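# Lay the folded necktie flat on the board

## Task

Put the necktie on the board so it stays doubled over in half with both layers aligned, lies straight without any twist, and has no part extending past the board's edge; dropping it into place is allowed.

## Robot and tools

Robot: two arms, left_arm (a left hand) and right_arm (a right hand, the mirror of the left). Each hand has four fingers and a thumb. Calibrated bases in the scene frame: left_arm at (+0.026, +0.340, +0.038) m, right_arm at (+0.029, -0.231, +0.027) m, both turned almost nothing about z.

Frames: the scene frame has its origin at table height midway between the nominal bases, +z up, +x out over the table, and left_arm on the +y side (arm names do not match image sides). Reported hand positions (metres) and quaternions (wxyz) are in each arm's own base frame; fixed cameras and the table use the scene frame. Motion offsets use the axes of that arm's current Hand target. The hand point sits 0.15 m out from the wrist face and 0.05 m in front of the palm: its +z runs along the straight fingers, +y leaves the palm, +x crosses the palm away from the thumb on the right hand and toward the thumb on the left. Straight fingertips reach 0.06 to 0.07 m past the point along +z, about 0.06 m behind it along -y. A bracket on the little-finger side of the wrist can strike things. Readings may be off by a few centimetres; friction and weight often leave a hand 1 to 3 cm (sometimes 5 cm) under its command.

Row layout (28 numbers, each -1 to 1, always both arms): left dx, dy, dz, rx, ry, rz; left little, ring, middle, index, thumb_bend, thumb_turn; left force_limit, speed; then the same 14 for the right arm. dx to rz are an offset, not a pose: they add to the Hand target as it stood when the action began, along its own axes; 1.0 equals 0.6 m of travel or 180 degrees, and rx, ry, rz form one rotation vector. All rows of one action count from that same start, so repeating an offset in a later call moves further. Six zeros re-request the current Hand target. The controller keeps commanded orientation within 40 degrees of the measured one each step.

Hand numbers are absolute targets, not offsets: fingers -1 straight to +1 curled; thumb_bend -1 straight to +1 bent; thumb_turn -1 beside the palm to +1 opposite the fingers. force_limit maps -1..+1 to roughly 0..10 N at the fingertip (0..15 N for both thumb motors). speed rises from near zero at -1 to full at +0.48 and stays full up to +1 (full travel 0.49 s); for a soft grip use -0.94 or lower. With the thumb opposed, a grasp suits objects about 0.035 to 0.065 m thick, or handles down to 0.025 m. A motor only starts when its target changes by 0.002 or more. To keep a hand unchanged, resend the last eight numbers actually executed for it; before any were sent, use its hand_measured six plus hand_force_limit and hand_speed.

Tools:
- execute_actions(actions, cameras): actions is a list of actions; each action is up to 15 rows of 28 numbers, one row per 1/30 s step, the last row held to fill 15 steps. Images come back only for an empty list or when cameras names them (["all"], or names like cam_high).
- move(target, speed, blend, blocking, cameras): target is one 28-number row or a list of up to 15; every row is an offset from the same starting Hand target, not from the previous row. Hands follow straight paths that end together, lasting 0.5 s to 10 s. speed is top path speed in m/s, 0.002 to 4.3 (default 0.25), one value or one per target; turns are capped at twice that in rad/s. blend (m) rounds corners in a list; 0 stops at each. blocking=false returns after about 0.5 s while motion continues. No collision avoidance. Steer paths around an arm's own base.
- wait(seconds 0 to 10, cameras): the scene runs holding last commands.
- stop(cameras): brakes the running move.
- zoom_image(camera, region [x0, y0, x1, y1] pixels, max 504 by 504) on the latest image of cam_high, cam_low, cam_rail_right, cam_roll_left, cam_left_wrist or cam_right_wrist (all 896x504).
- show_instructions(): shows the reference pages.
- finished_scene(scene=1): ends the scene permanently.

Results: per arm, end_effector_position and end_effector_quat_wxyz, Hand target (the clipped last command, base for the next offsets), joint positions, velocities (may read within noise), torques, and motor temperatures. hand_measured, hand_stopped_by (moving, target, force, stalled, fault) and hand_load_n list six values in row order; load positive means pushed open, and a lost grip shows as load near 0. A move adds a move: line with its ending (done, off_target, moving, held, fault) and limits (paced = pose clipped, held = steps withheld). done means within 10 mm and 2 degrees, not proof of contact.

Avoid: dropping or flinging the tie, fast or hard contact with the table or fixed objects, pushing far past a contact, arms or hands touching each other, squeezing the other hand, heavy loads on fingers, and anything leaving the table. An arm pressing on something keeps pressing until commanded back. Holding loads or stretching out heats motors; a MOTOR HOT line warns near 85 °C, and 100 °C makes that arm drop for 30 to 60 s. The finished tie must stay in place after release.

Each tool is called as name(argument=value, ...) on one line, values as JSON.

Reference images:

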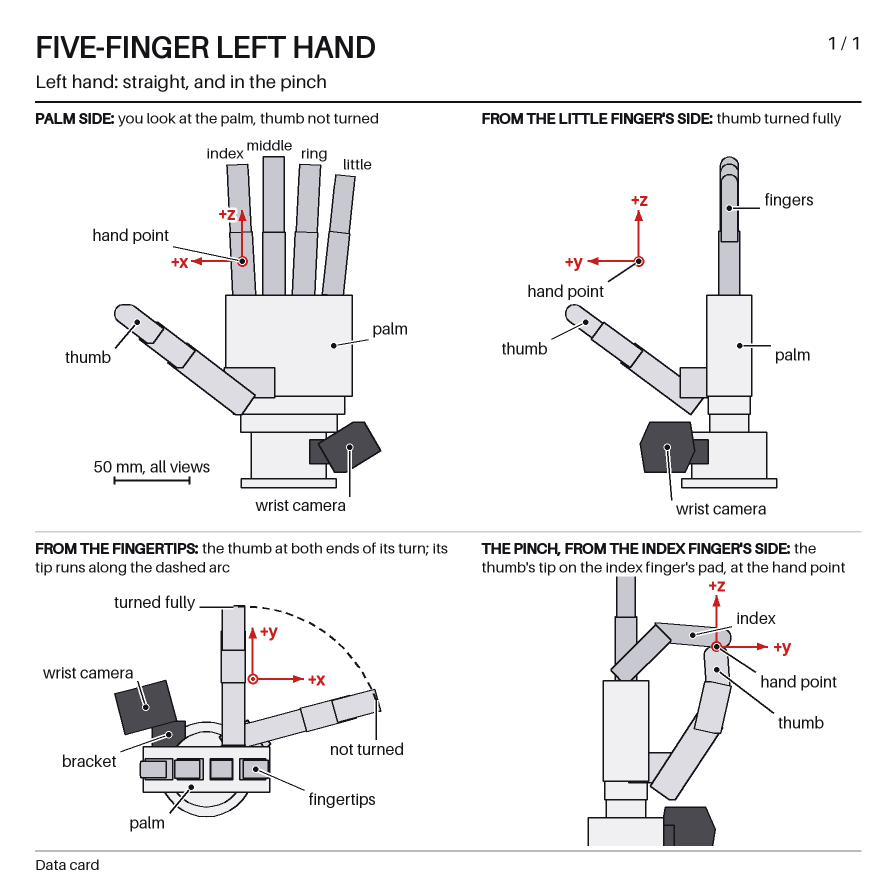

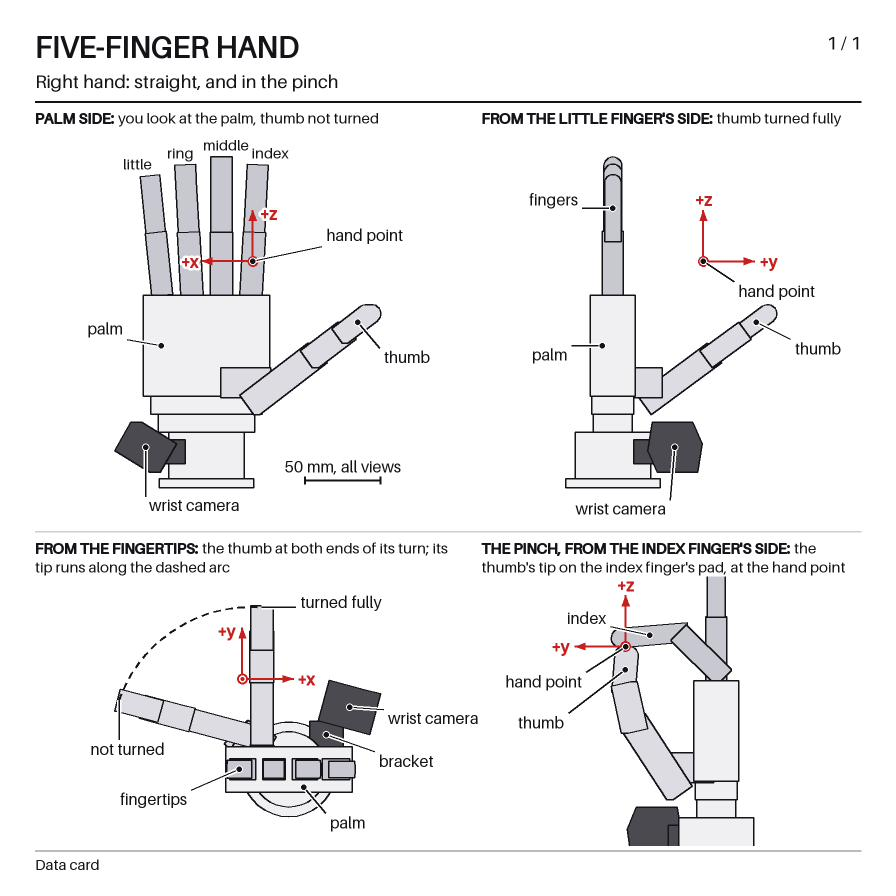

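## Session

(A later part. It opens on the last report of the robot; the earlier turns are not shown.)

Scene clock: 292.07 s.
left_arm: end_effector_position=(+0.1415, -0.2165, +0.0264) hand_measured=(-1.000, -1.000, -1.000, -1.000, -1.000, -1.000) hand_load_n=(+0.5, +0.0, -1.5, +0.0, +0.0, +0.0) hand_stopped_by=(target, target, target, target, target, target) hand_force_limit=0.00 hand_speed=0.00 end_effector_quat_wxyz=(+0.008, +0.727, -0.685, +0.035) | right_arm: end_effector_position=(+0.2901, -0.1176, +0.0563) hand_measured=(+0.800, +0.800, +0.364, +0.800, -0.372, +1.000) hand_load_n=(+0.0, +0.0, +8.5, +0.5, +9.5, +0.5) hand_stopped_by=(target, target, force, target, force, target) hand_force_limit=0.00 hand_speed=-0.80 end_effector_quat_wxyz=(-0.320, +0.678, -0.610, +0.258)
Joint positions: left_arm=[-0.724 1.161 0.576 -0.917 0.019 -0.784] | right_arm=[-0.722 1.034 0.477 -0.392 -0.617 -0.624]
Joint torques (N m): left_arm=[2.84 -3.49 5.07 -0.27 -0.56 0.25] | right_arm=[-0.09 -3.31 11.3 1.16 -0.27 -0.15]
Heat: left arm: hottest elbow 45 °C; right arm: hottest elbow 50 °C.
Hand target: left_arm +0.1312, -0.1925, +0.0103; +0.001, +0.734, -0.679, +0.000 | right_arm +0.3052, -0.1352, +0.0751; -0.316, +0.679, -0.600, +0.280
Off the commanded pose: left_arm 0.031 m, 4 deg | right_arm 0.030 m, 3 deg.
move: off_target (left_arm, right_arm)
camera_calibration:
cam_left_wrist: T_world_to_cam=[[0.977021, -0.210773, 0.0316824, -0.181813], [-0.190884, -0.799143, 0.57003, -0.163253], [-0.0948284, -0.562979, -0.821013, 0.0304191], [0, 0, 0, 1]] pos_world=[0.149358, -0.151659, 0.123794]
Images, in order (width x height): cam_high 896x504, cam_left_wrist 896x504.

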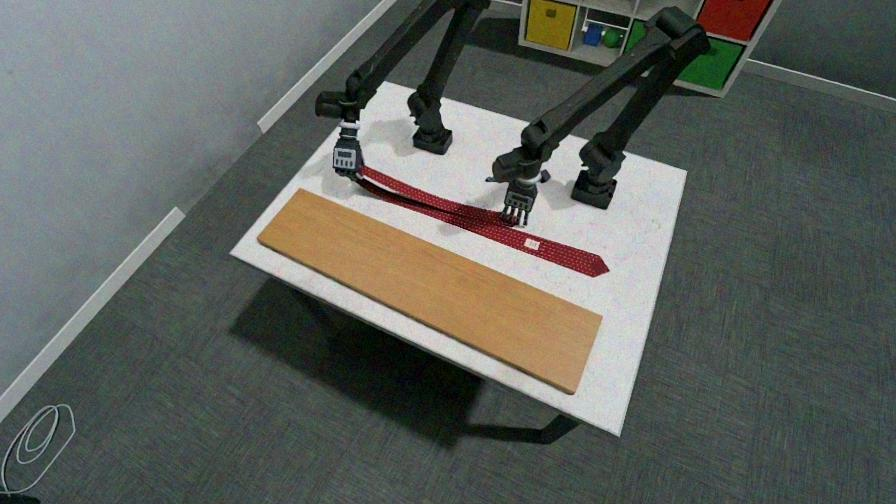

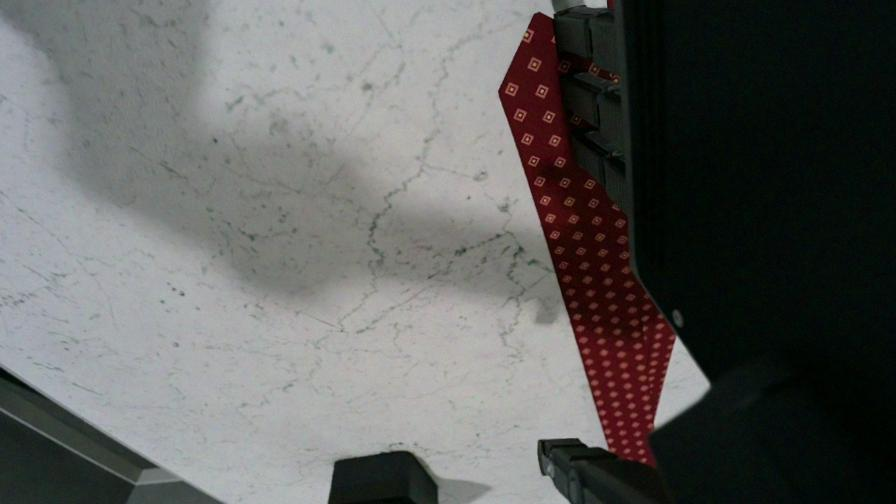

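move(target=[[-0.1675,0.0037,0.002,0,0,0,-1,-1,-1,-1,-1,-1,0,0,0,0,0,0,0,0,0.8,0.8,0.8,0.8,0.0,1,0,-0.8]], speed=[0.06], cameras=["cam_left_wrist","cam_high"])

zoom_image(camera="cam_high", region=[320, 140, 640, 310])

Scene clock: 295.13 s.
left_arm: end_effector_position=(+0.1416, -0.1109, +0.0231) hand_measured=(-1.000, -1.000, -1.000, -1.000, -1.000, -1.000) hand_load_n=(+0.0, +0.0, +0.0, +0.0, +0.0, +0.0) hand_stopped_by=(target, target, target, target, target, target) hand_force_limit=0.00 hand_speed=0.00 end_effector_quat_wxyz=(-0.003, +0.728, -0.685, +0.038) | right_arm: end_effector_position=(+0.2903, -0.1178, +0.0567) hand_measured=(+0.800, +0.800, +0.364, +0.800, -0.372, +1.000) hand_load_n=(+0.0, +0.0, +8.5, +0.0, +9.5, +1.0) hand_stopped_by=(target, target, force, target, force, target) hand_force_limit=0.00 hand_speed=-0.80 end_effector_quat_wxyz=(-0.320, +0.678, -0.609, +0.258)
Joint positions: left_arm=[-0.341 0.965 0.45 -0.983 0.025 -0.402] | right_arm=[-0.722 1.034 0.479 -0.393 -0.617 -0.625]
Joint torques (N m): left_arm=[2.73 -1.32 5.2 -0.53 -0.78 0.24] | right_arm=[-0.38 -3.55 11.04 0.92 -0.35 -0.09]
Heat: left arm: hottest elbow 44 °C; right arm: hottest elbow 49 °C.
Hand target: left_arm +0.1211, -0.0924, +0.0089; +0.001, +0.734, -0.679, +0.000 | right_arm +0.3051, -0.1351, +0.0750; -0.316, +0.679, -0.600, +0.280
Off the commanded pose: left_arm 0.031 m, 4 deg | right_arm 0.029 m, 3 deg.
move: off_target (left_arm, right_arm)
camera_calibration:
cam_left_wrist: T_world_to_cam=[[0.976566, -0.209586, 0.0489175, -0.159639], [-0.200923, -0.806372, 0.556232, -0.0762618], [-0.0771329, -0.553026, -0.829586, 0.0860059], [0, 0, 0, 1]] pos_world=[0.147209, -0.0473899, 0.121578]
Images, in order (width x height): cam_high 896x504, cam_left_wrist 896x504.

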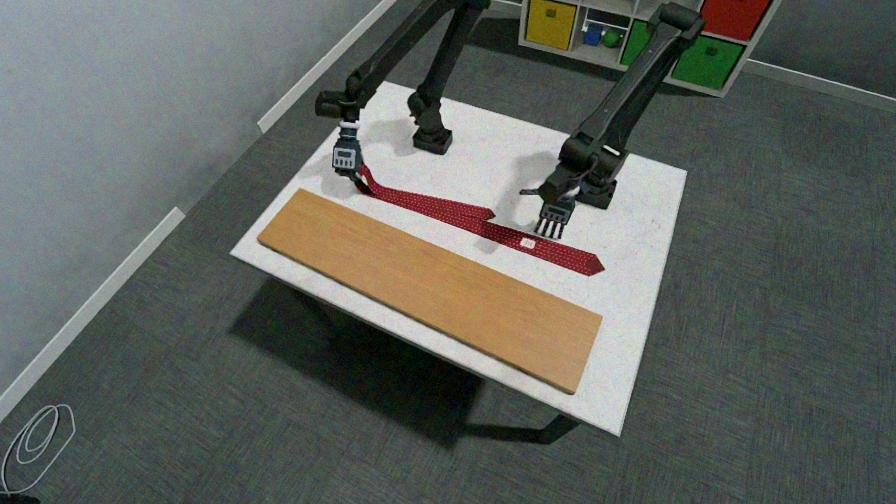

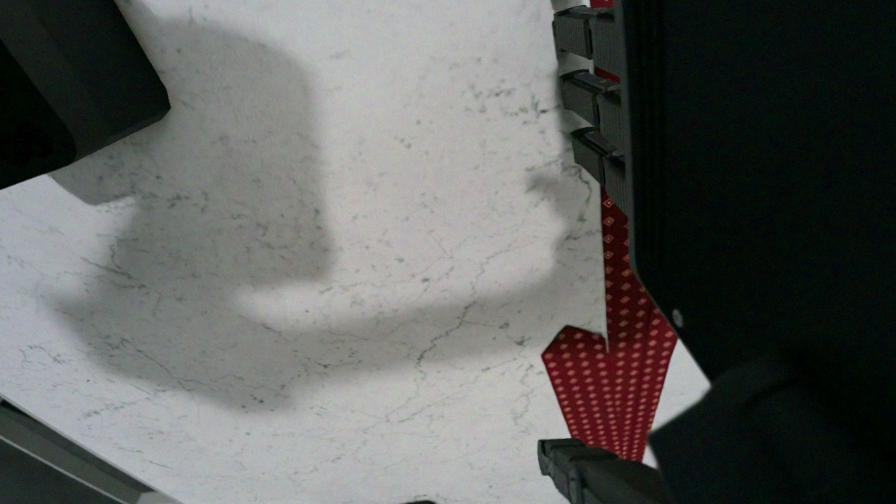

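Scaled by 1.575 from the camera's 896x504 image, which has a finer 1280x720 frame.

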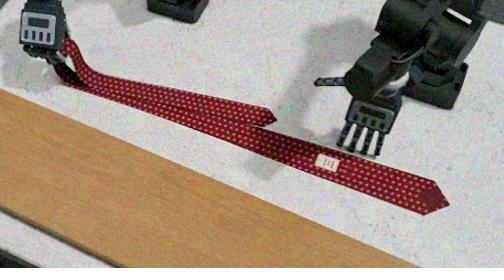

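move(target=[[0,0,-0.1,0,0,0,-1,-1,-1,-1,-1,-1,0,0,0,0,0,0,0,0,0.8,0.8,0.8,0.8,0.0,1,0,-0.8],[0.4517,-0.0485,-0.2,0,0,0,-1,-1,-1,-1,-1,1,0,0,0,0,0,0,0,0,0.8,0.8,0.8,0.8,0.0,1,0,-0.8]], speed=[0.15,0.25], cameras=["cam_left_wrist","cam_high"])

zoom_image(camera="cam_high", region=[320, 140, 520, 250])

zoom_image(camera="cam_left_wrist", region=[420, 0, 720, 300])

Scene clock: 304.33 s.
left_arm: end_effector_position=(+0.1663, -0.3458, +0.1228) hand_measured=(-1.000, -1.000, -1.000, -1.000, -1.000, +1.000) hand_load_n=(+0.0, +0.0, +0.0, +0.0, +0.0, +0.0) hand_stopped_by=(target, target, target, target, target, target) hand_force_limit=0.00 hand_speed=0.00 end_effector_quat_wxyz=(+0.002, +0.735, -0.678, -0.005) | right_arm: end_effector_position=(+0.2903, -0.1178, +0.0567) hand_measured=(+0.800, +0.800, +0.364, +0.800, -0.372, +1.000) hand_load_n=(+0.0, +0.0, +8.5, +0.0, +9.5, +1.0) hand_stopped_by=(target, target, force, target, force, target) hand_force_limit=0.00 hand_speed=-0.80 end_effector_quat_wxyz=(-0.320, +0.678, -0.609, +0.258)
Joint positions: left_arm=[-0.942 1.399 1.067 -1.248 0.005 -1.023] | right_arm=[-0.722 1.034 0.479 -0.393 -0.617 -0.625]
Joint torques (N m): left_arm=[-0.32 -7.18 11.85 -0.01 -0.08 0.01] | right_arm=[-0.09 -3.37 11.17 0.95 -0.36 -0.07]
Heat: left arm: hottest elbow 45 °C; right arm: hottest elbow 48 °C.
Hand target: left_arm +0.1710, -0.3603, +0.1293; +0.001, +0.734, -0.679, +0.000 | right_arm +0.3051, -0.1351, +0.0750; -0.316, +0.679, -0.600, +0.280
Off the commanded pose: left_arm 0.017 m, 1 deg | right_arm 0.029 m, 3 deg.
move: off_target (left_arm, right_arm); target 2's new numbers were sent with left_arm's hand 0.016 m and 1 deg from that target
camera_calibration:
cam_left_wrist: T_world_to_cam=[[0.981293, -0.190105, -0.0304107, -0.222247], [-0.146107, -0.838227, 0.525384, -0.332359], [-0.125369, -0.511112, -0.850322, 0.0657501], [0, 0, 0, 1]] pos_world=[0.177772, -0.287237, 0.223766]
Images, in order (width x height): cam_high 896x504, cam_left_wrist 896x504.

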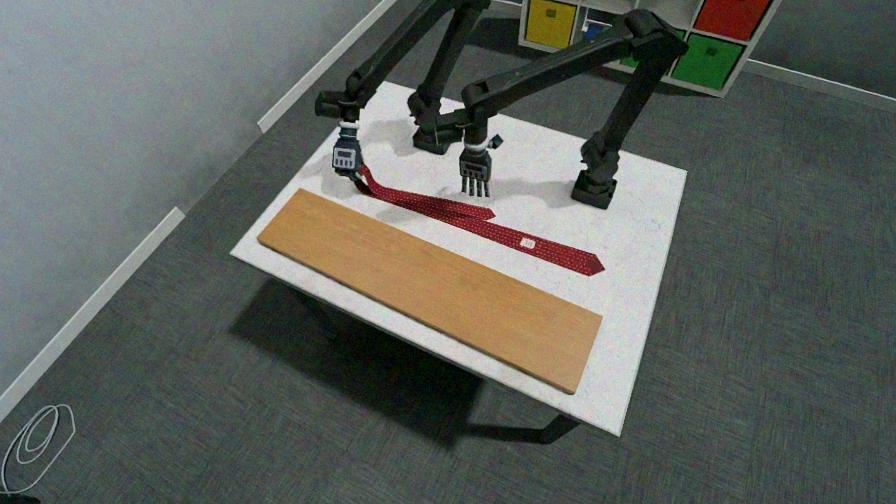

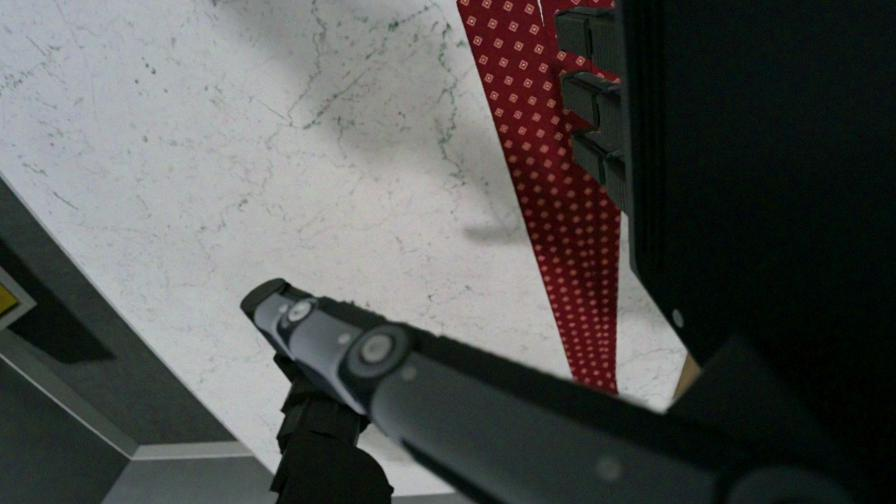

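Scaled by 2.520 from the camera's 896x504 image, which has a finer 1280x720 frame.

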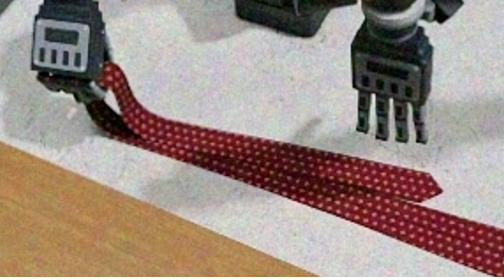

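Scaled by 1.680 from the camera's 896x504 image, which has a finer 1280x720 frame.

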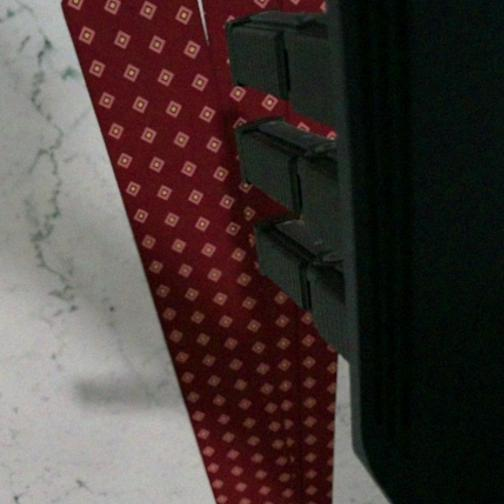

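move(target=[[0.1717,-0.0586,0,0,0,0,-1,-1,-1,-1,-1,1,0,0,0,0,0,0,0,0,0.8,0.8,0.8,0.8,0.0,1,0,-0.8],[0.1717,-0.0586,0.132,0,0,0,-1,-1,-1,-1,-1,1,0,0,0,0,0,0,0,0,0.8,0.8,0.8,0.8,0.0,1,0,-0.8]], speed=[0.15,0.1], cameras=["cam_left_wrist","cam_high","cam_rail_right"])

zoom_image(camera="cam_high", region=[320, 140, 520, 250])

zoom_image(camera="cam_rail_right", region=[240, 300, 480, 504])

Scene clock: 308.17 s.
left_arm: end_effector_position=(+0.2192, -0.4560, +0.0628) hand_measured=(-1.000, -1.000, -1.000, -1.000, -1.000, +1.000) hand_load_n=(+0.0, +0.0, +0.0, +0.0, +0.0, +0.0) hand_stopped_by=(target, target, target, target, target, target) hand_force_limit=0.00 hand_speed=0.00 end_effector_quat_wxyz=(+0.004, +0.735, -0.678, +0.008) | right_arm: end_effector_position=(+0.2903, -0.1178, +0.0567) hand_measured=(+0.800, +0.800, +0.364, +0.800, -0.372, +1.000) hand_load_n=(+0.0, +0.5, +8.5, +0.0, +9.0, +1.0) hand_stopped_by=(target, target, force, target, force, target) hand_force_limit=0.00 hand_speed=-0.80 end_effector_quat_wxyz=(-0.320, +0.678, -0.609, +0.258)
Joint positions: left_arm=[-0.986 1.74 1.303 -1.117 0.005 -1.067] | right_arm=[-0.722 1.034 0.479 -0.393 -0.617 -0.625]
Joint torques (N m): left_arm=[-0.38 -11.87 8.42 0.85 -0.09 0.01] | right_arm=[-1.55 -3.6 11.37 1.07 -0.34 -0.02]
Heat: left arm: hottest elbow 45 °C; right arm: hottest elbow 47 °C.
Hand target: left_arm +0.2139, -0.4605, +0.0503; +0.001, +0.734, -0.679, +0.000 | right_arm +0.3051, -0.1351, +0.0750; -0.316, +0.679, -0.600, +0.280
Off the commanded pose: left_arm 0.014 m, 1 deg | right_arm 0.029 m, 3 deg.
move: off_target (left_arm, right_arm)
camera_calibration:
cam_left_wrist: T_world_to_cam=[[0.981747, -0.189854, -0.0113382, -0.298056], [-0.153634, -0.82677, 0.541155, -0.379638], [-0.112115, -0.529535, -0.840847, -0.0468789], [0, 0, 0, 1]] pos_world=[0.229035, -0.395285, 0.162646]
Images, in order (width x height): cam_high 896x504, cam_rail_right 896x504, cam_left_wrist 896x504.

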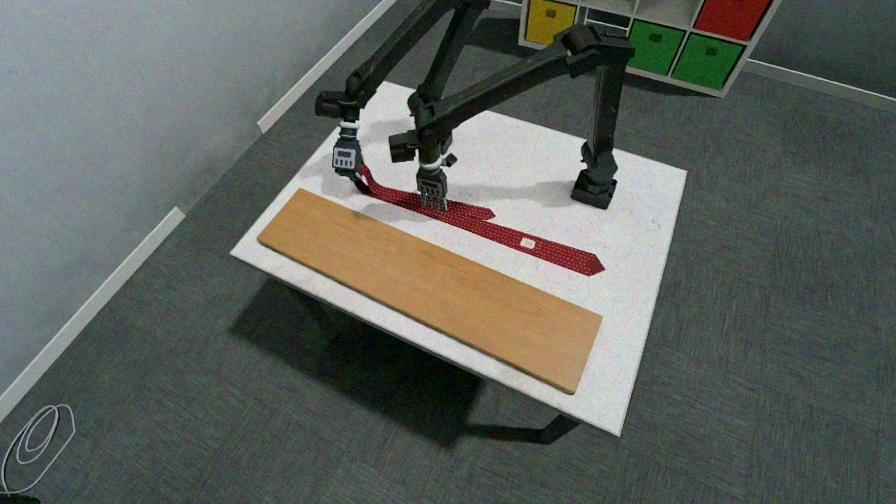

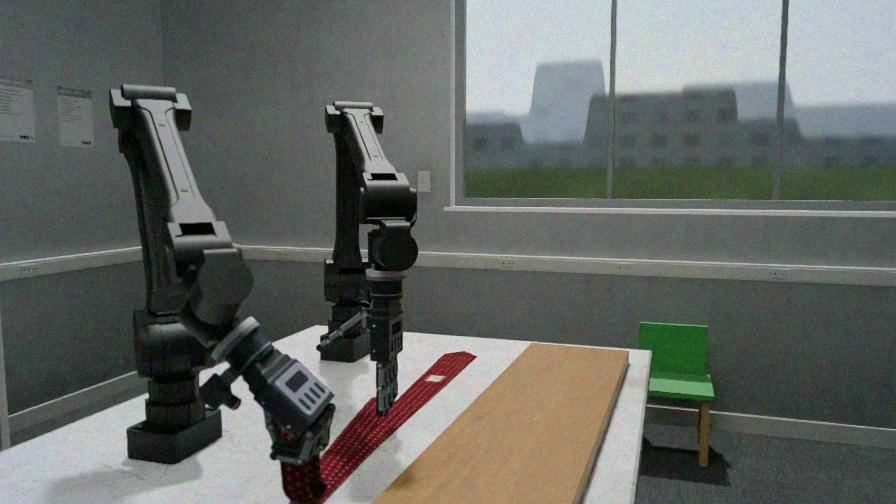

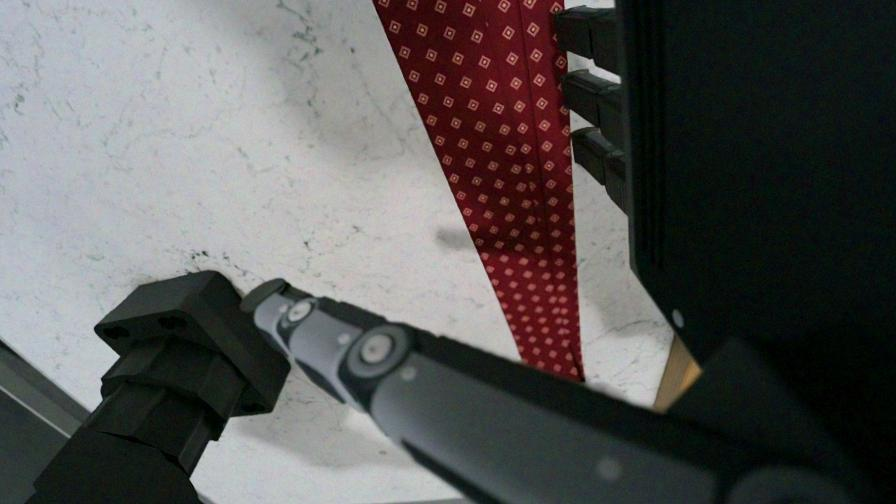

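Scaled by 2.520 from the camera's 896x504 image, which has a finer 1280x720 frame.

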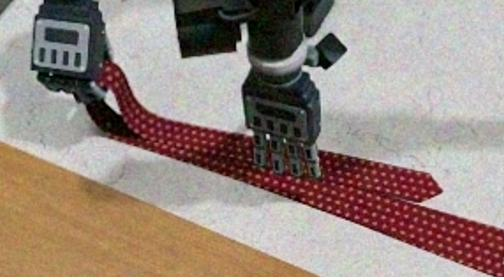

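Scaled by 2.100 from the camera's 896x504 image, which has a finer 1280x720 frame.

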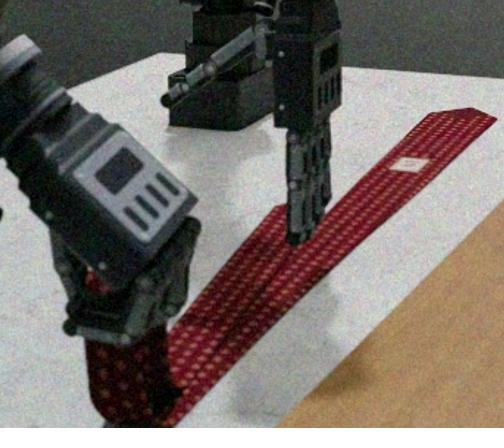

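move(target=[[0,0.025,0,0,0,0,-1,-1,-1,-1,-1,1,0,0,0,0,0,0,0,0,0.8,0.8,0.8,0.8,0.0,1,0,-0.8],[0,0.025,0.0638,0,0,0,-1,-1,-1,-1,-1,1,0,0,0,0,0,0,0,0,0.8,0.8,0.8,0.8,0.0,1,0,-0.8]], speed=[0.08,0.05], cameras=["cam_left_wrist","cam_high"])

zoom_image(camera="cam_high", region=[320, 140, 520, 250])

Scene clock: 311.17 s.
left_arm: end_effector_position=(+0.2050, -0.4596, +0.0294) hand_measured=(-1.000, -1.000, -1.000, -1.000, -1.000, +1.000) hand_load_n=(+0.0, +0.0, +0.0, +0.0, +0.0, +0.0) hand_stopped_by=(target, target, target, target, target, target) hand_force_limit=0.00 hand_speed=0.00 end_effector_quat_wxyz=(+0.005, +0.735, -0.678, +0.011) | right_arm: end_effector_position=(+0.2903, -0.1178, +0.0567) hand_measured=(+0.800, +0.800, +0.364, +0.800, -0.372, +1.000) hand_load_n=(+0.0, +0.0, +8.5, +0.0, +9.5, +1.0) hand_stopped_by=(target, target, force, target, force, target) hand_force_limit=0.00 hand_speed=-0.80 end_effector_quat_wxyz=(-0.320, +0.678, -0.609, +0.258)
Joint positions: left_arm=[-1.014 1.766 1.24 -1.021 0.004 -1.094] | right_arm=[-0.722 1.034 0.479 -0.393 -0.617 -0.625]
Joint torques (N m): left_arm=[-0.26 -11.16 7.69 1.06 -0.07 0.01] | right_arm=[-0.5 -3.72 11.25 0.85 -0.29 -0.14]
Heat: left arm: hottest elbow 45 °C; right arm: hottest elbow 47 °C.
Hand target: left_arm +0.1989, -0.4616, +0.0119; +0.001, +0.734, -0.679, +0.000 | right_arm +0.3051, -0.1351, +0.0750; -0.316, +0.679, -0.600, +0.280
Off the commanded pose: left_arm 0.018 m, 1 deg | right_arm 0.029 m, 3 deg.
move: off_target (left_arm, right_arm)
camera_calibration:
cam_left_wrist: T_world_to_cam=[[0.981495, -0.191375, -0.00650101, -0.286035], [-0.156906, -0.823246, 0.545569, -0.364543], [-0.10976, -0.534454, -0.83804, -0.0812418], [0, 0, 0, 1]] pos_world=[0.214626, -0.398268, 0.12894]
Images, in order (width x height): cam_high 896x504, cam_left_wrist 896x504.

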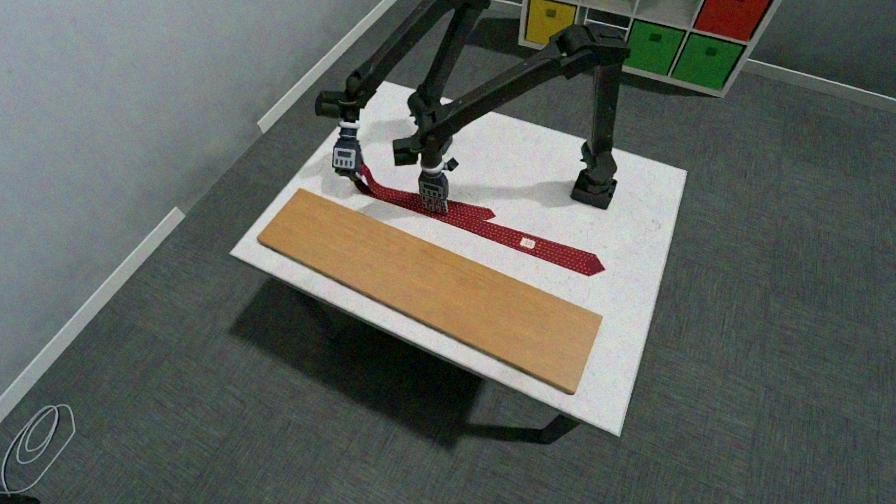

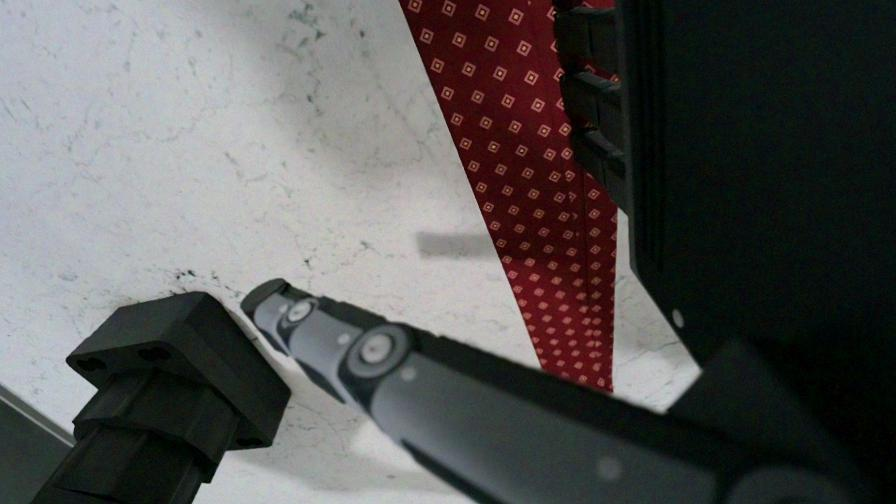

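Scaled by 2.520 from the camera's 896x504 image, which has a finer 1280x720 frame.

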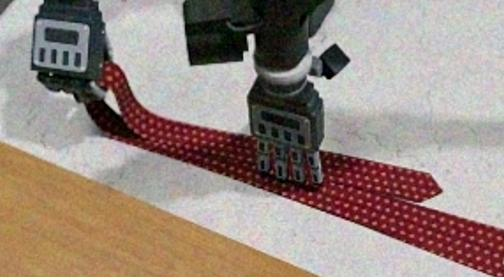

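move(target=[[0.1662,0.0129,0.005,0,0,0,-1,-1,-1,-1,-1,1,0,0,0,0,0,0,0,0,0.8,0.8,0.8,0.8,0.0,1,0,-0.8]], speed=[0.06], cameras=["cam_left_wrist","cam_high","cam_low"])

zoom_image(camera="cam_high", region=[320, 140, 640, 310])

Scene clock: 313.83 s.
left_arm: end_effector_position=(+0.2070, -0.5487, +0.0295) hand_measured=(-1.000, -1.000, -1.000, -1.000, -1.000, +1.000) hand_load_n=(+0.5, +0.0, +0.0, +0.0, +0.0, +0.0) hand_stopped_by=(target, target, target, target, target, target) hand_force_limit=0.00 hand_speed=0.00 end_effector_quat_wxyz=(+0.004, +0.737, -0.675, +0.012) | right_arm: end_effector_position=(+0.2903, -0.1178, +0.0567) hand_measured=(+0.800, +0.800, +0.364, +0.800, -0.372, +1.000) hand_load_n=(+0.0, +0.0, +8.5, +0.0, +9.5, +0.5) hand_stopped_by=(target, target, force, target, force, target) hand_force_limit=0.00 hand_speed=-0.80 end_effector_quat_wxyz=(-0.320, +0.678, -0.609, +0.258)
Joint positions: left_arm=[-1.095 1.945 1.511 -1.111 -0.002 -1.182] | right_arm=[-0.722 1.034 0.479 -0.393 -0.617 -0.625]
Joint torques (N m): left_arm=[-0.85 -12.22 10.73 0.49 0.15 0.03] | right_arm=[-1.49 -3.43 11.18 0.95 -0.3 -0.1]
Heat: left arm: hottest elbow 46 °C; right arm: hottest elbow 47 °C.
Hand target: left_arm +0.1989, -0.5617, +0.0093; +0.001, +0.734, -0.679, +0.000 | right_arm +0.3051, -0.1351, +0.0750; -0.316, +0.679, -0.600, +0.280
Off the commanded pose: left_arm 0.025 m, 2 deg | right_arm 0.029 m, 3 deg.
move: off_target (left_arm, right_arm)
camera_calibration:
cam_left_wrist: T_world_to_cam=[[0.982956, -0.183822, -0.00260185, -0.301291], [-0.152803, -0.824795, 0.544393, -0.439326], [-0.102217, -0.534717, -0.838826, -0.130237], [0, 0, 0, 1]] pos_world=[0.215713, -0.487378, 0.129136]
Images, in order (width x height): cam_high 896x504, cam_low 896x504, cam_left_wrist 896x504.

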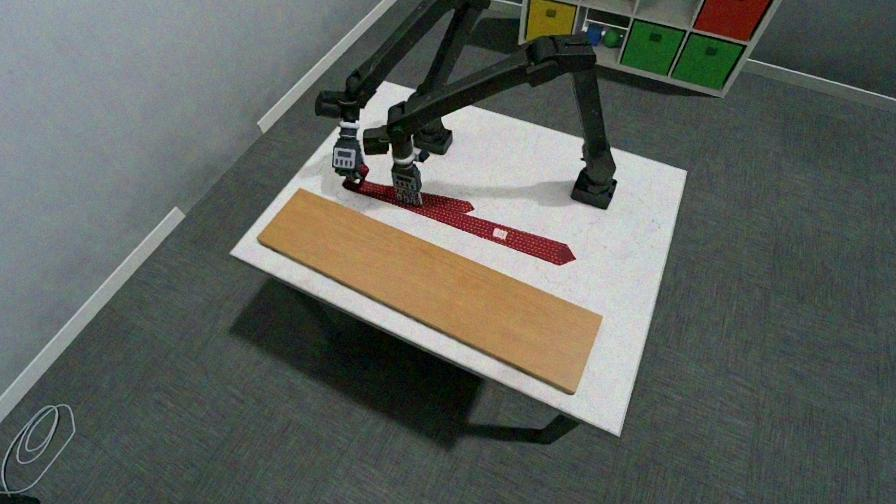

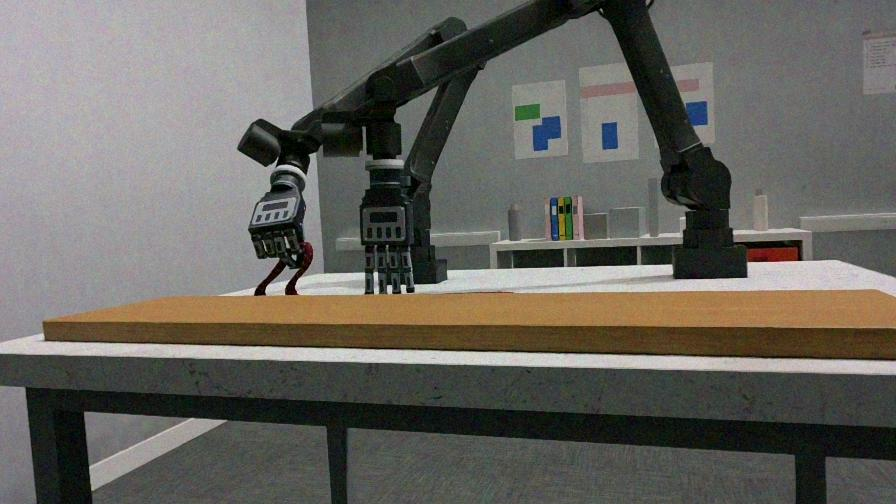

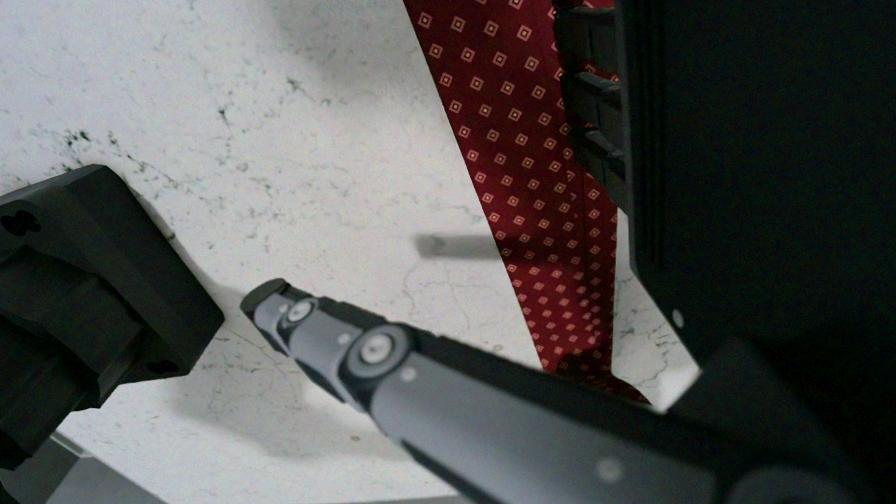

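Scaled by 1.575 from the camera's 896x504 image, which has a finer 1280x720 frame.

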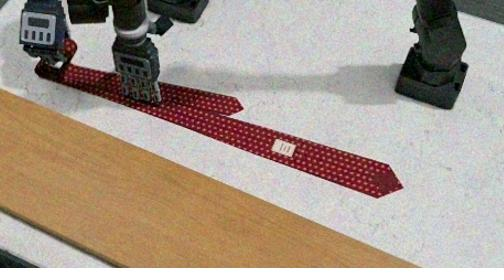

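move(target=[[0,0,-0.1,0,0,0,-1,-1,-1,-1,-1,1,0,0,0,0,0,0,0,0,0.8,0.8,0.8,0.8,0.0,1,0,-0.8],[-0.3234,0.0752,-0.15,0,0,0,-1,-1,-1,-1,-1,1,0,0,0,0,0,0,0,0,0.8,0.8,0.8,0.8,0.0,1,0,-0.8]], speed=[0.15,0.2], cameras=["cam_left_wrist","cam_high"])

zoom_image(camera="cam_high", region=[320, 140, 520, 250])

Scene clock: 317.23 s.
left_arm: end_effector_position=(+0.1345, -0.3743, +0.0967) hand_measured=(-1.000, -1.000, -1.000, -1.000, -1.000, +1.000) hand_load_n=(+0.0, +0.0, +0.0, +0.0, +0.0, +0.0) hand_stopped_by=(target, target, target, target, target, target) hand_force_limit=0.00 hand_speed=0.00 end_effector_quat_wxyz=(-0.002, +0.732, -0.681, -0.003) | right_arm: end_effector_position=(+0.2903, -0.1178, +0.0567) hand_measured=(+0.800, +0.800, +0.364, +0.800, -0.372, +1.000) hand_load_n=(+0.0, +0.0, +8.5, +0.0, +9.0, +0.5) hand_stopped_by=(target, target, force, target, force, target) hand_force_limit=0.00 hand_speed=-0.80 end_effector_quat_wxyz=(-0.320, +0.678, -0.609, +0.258)
Joint positions: left_arm=[-1.055 1.441 1.038 -1.174 -0.001 -1.128] | right_arm=[-0.722 1.034 0.479 -0.393 -0.617 -0.625]
Joint torques (N m): left_arm=[1.9 -10.05 8.21 0.47 0.15 0.24] | right_arm=[-0.85 -3.25 11.3 1.03 -0.3 -0.11]
Heat: left arm: hottest elbow 46 °C; right arm: hottest elbow 46 °C.
Hand target: left_arm +0.1390, -0.3715, +0.0989; +0.001, +0.734, -0.679, +0.000 | right_arm +0.3051, -0.1351, +0.0750; -0.316, +0.679, -0.600, +0.280
Off the commanded pose: left_arm 0.006 m, 1 deg | right_arm 0.029 m, 3 deg.
move: off_target (right_arm)
camera_calibration:
cam_left_wrist: T_world_to_cam=[[0.980011, -0.197621, -0.0229091, -0.200567], [-0.156697, -0.83771, 0.523152, -0.345447], [-0.122577, -0.509105, -0.851931, 0.02551], [0, 0, 0, 1]] pos_world=[0.145555, -0.316033, 0.197859]
Images, in order (width x height): cam_high 896x504, cam_left_wrist 896x504.

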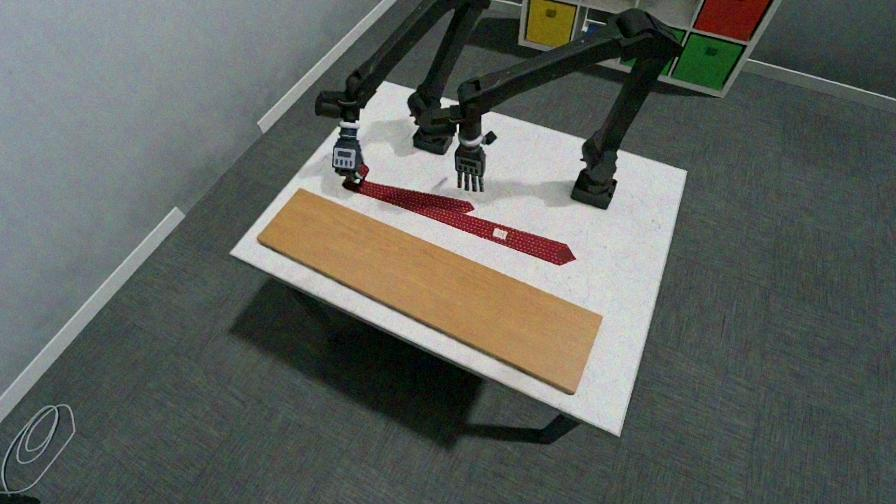

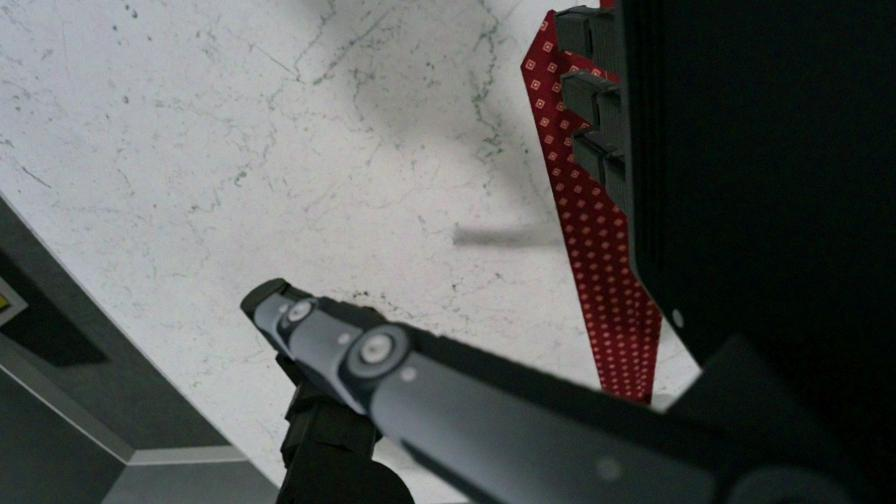

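Scaled by 2.520 from the camera's 896x504 image, which has a finer 1280x720 frame.

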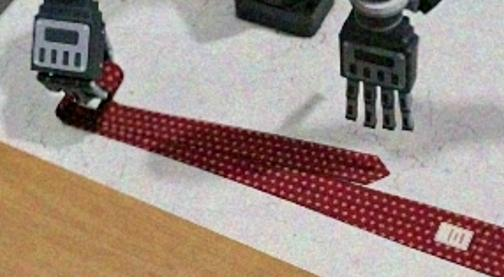

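move(target=[[0.0973,0.0058,0.05,0,0,0,-1,-1,-1,-1,-1,1,0,0,0,0,0,0,0,0,0.8,0.8,0.8,0.8,0.0,1,0,-0.8],[0.0973,0.0058,0.1448,0,0,0,-1,-1,-1,-1,-1,1,0,0,0,0,0,0,0,0,0.8,0.8,0.8,0.8,0.0,1,0,-0.8],[-0.109,-0.0102,0.1498,0,0,0,-1,-1,-1,-1,-1,1,0,0,0,0,0,0,0,0,0.8,0.8,0.8,0.8,0.0,1,0,-0.8]], speed=[0.15,0.06,0.06], cameras=["cam_left_wrist","cam_high"])

zoom_image(camera="cam_high", region=[320, 140, 640, 310])

Scene clock: 323.77 s.
left_arm: end_effector_position=(+0.1435, -0.3294, +0.0269) hand_measured=(-1.000, -1.000, -1.000, -1.000, -1.000, +1.000) hand_load_n=(+0.0, +0.0, -0.5, +0.0, +0.0, +0.0) hand_stopped_by=(target, target, target, target, target, target) hand_force_limit=0.00 hand_speed=0.00 end_effector_quat_wxyz=(+0.011, +0.729, -0.684, +0.029) | right_arm: end_effector_position=(+0.2903, -0.1178, +0.0567) hand_measured=(+0.800, +0.800, +0.364, +0.800, -0.372, +1.000) hand_load_n=(+0.0, +0.0, +8.5, +0.0, +9.5, +1.0) hand_stopped_by=(target, target, force, target, force, target) hand_force_limit=0.00 hand_speed=-0.80 end_effector_quat_wxyz=(-0.320, +0.678, -0.609, +0.258)
Joint positions: left_arm=[-0.964 1.412 0.795 -0.892 0.01 -1.028] | right_arm=[-0.722 1.034 0.479 -0.393 -0.617 -0.625]
Joint torques (N m): left_arm=[2.61 -6.83 4.96 0.14 -0.24 0.24] | right_arm=[-0.67 -3.6 11.3 1.1 -0.28 -0.1]
Heat: left arm: hottest elbow 45 °C; right arm: hottest elbow 46 °C.
Hand target: left_arm +0.1402, -0.3060, +0.0090; +0.001, +0.734, -0.679, +0.000 | right_arm +0.3051, -0.1351, +0.0750; -0.316, +0.679, -0.600, +0.280
Off the commanded pose: left_arm 0.030 m, 4 deg | right_arm 0.029 m, 3 deg.
move: off_target (left_arm, right_arm)
camera_calibration:
cam_left_wrist: T_world_to_cam=[[0.978067, -0.207472, 0.0184247, -0.206213], [-0.180799, -0.801732, 0.569682, -0.255776], [-0.103422, -0.560519, -0.821659, -0.0305496], [0, 0, 0, 1]] pos_world=[0.152287, -0.264971, 0.124409]
Images, in order (width x height): cam_high 896x504, cam_left_wrist 896x504.

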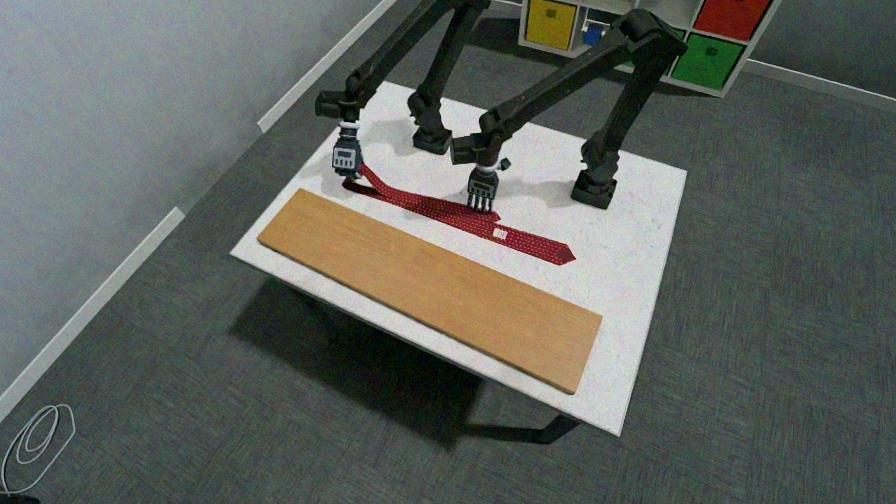

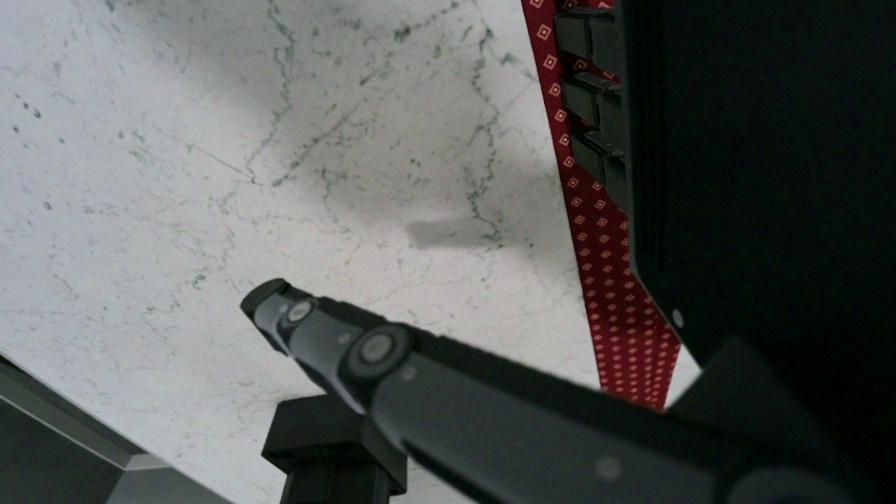

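Scaled by 1.575 from the camera's 896x504 image, which has a finer 1280x720 frame.

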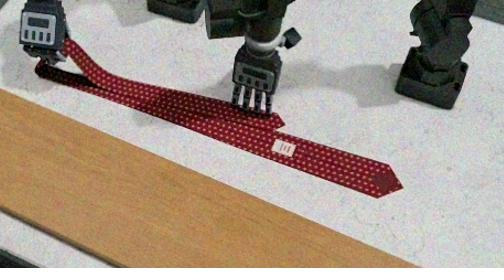

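move(target=[[-0.1495,-0.0116,0.0,0,0,0,-1,-1,-1,-1,-1,1,0,0,0,0,0,0,0,0,0.8,0.8,0.8,0.8,0.0,1,0,-0.8]], speed=[0.06], cameras=["cam_left_wrist","cam_high"])

zoom_image(camera="cam_high", region=[320, 140, 640, 310])

Scene clock: 326.47 s.
left_arm: end_effector_position=(+0.1505, -0.2420, +0.0259) hand_measured=(-1.000, -1.000, -1.000, -1.000, -1.000, +1.000) hand_load_n=(+0.0, +0.0, -1.5, +0.0, +0.0, +0.0) hand_stopped_by=(target, target, target, target, target, target) hand_force_limit=0.00 hand_speed=0.00 end_effector_quat_wxyz=(+0.009, +0.727, -0.685, +0.038) | right_arm: end_effector_position=(+0.2903, -0.1178, +0.0567) hand_measured=(+0.800, +0.800, +0.364, +0.800, -0.372, +1.000) hand_load_n=(+0.0, +0.0, +8.5, +0.0, +9.5, +1.0) hand_stopped_by=(target, target, force, target, force, target) hand_force_limit=0.00 hand_speed=-0.80 end_effector_quat_wxyz=(-0.320, +0.678, -0.609, +0.258)
Joint positions: left_arm=[-0.77 1.231 0.628 -0.892 0.017 -0.829] | right_arm=[-0.722 1.034 0.479 -0.393 -0.617 -0.625]
Joint torques (N m): left_arm=[2.84 -4.25 4.89 -0.44 -0.5 0.26] | right_arm=[-1.14 -3.66 11.12 0.66 -0.32 -0.05]
Heat: left arm: hottest elbow 45 °C; right arm: hottest elbow 46 °C.
Hand target: left_arm +0.1401, -0.2160, +0.0087; +0.001, +0.734, -0.679, +0.000 | right_arm +0.3051, -0.1351, +0.0750; -0.316, +0.679, -0.600, +0.280
Off the commanded pose: left_arm 0.033 m, 5 deg | right_arm 0.029 m, 3 deg.
move: off_target (left_arm, right_arm)
camera_calibration:
cam_left_wrist: T_world_to_cam=[[0.976841, -0.210988, 0.0355782, -0.196061], [-0.192846, -0.796123, 0.573584, -0.180834], [-0.092695, -0.567162, -0.818374, 0.0151395], [0, 0, 0, 1]] pos_world=[0.158051, -0.176746, 0.123089]
Images, in order (width x height): cam_high 896x504, cam_left_wrist 896x504.

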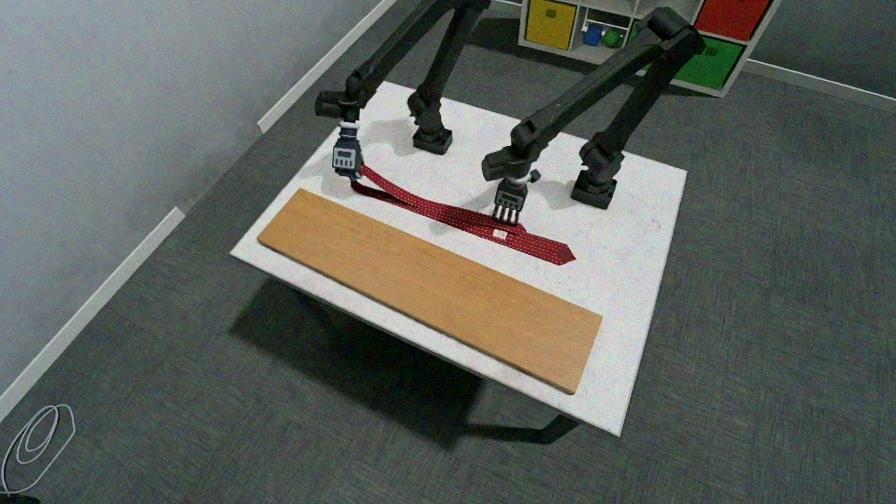

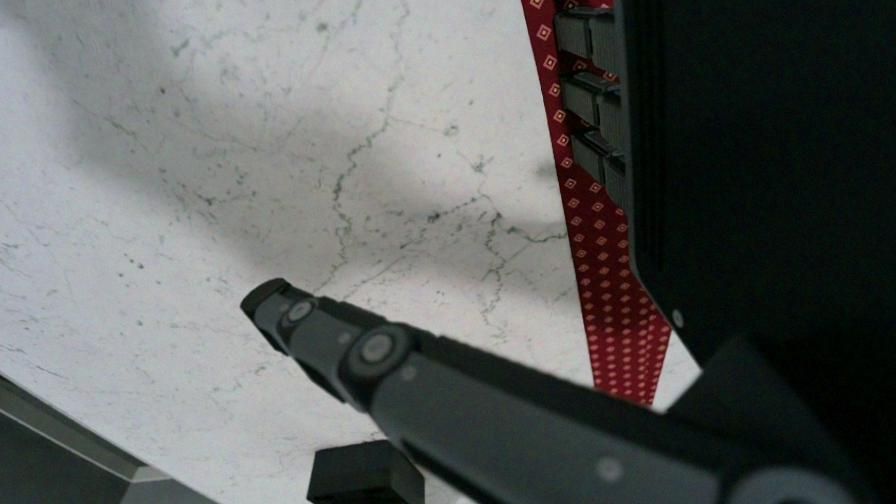

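Scaled by 1.575 from the camera's 896x504 image, which has a finer 1280x720 frame.

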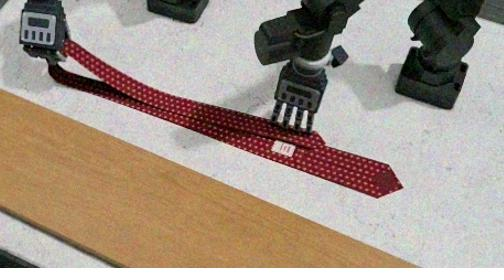

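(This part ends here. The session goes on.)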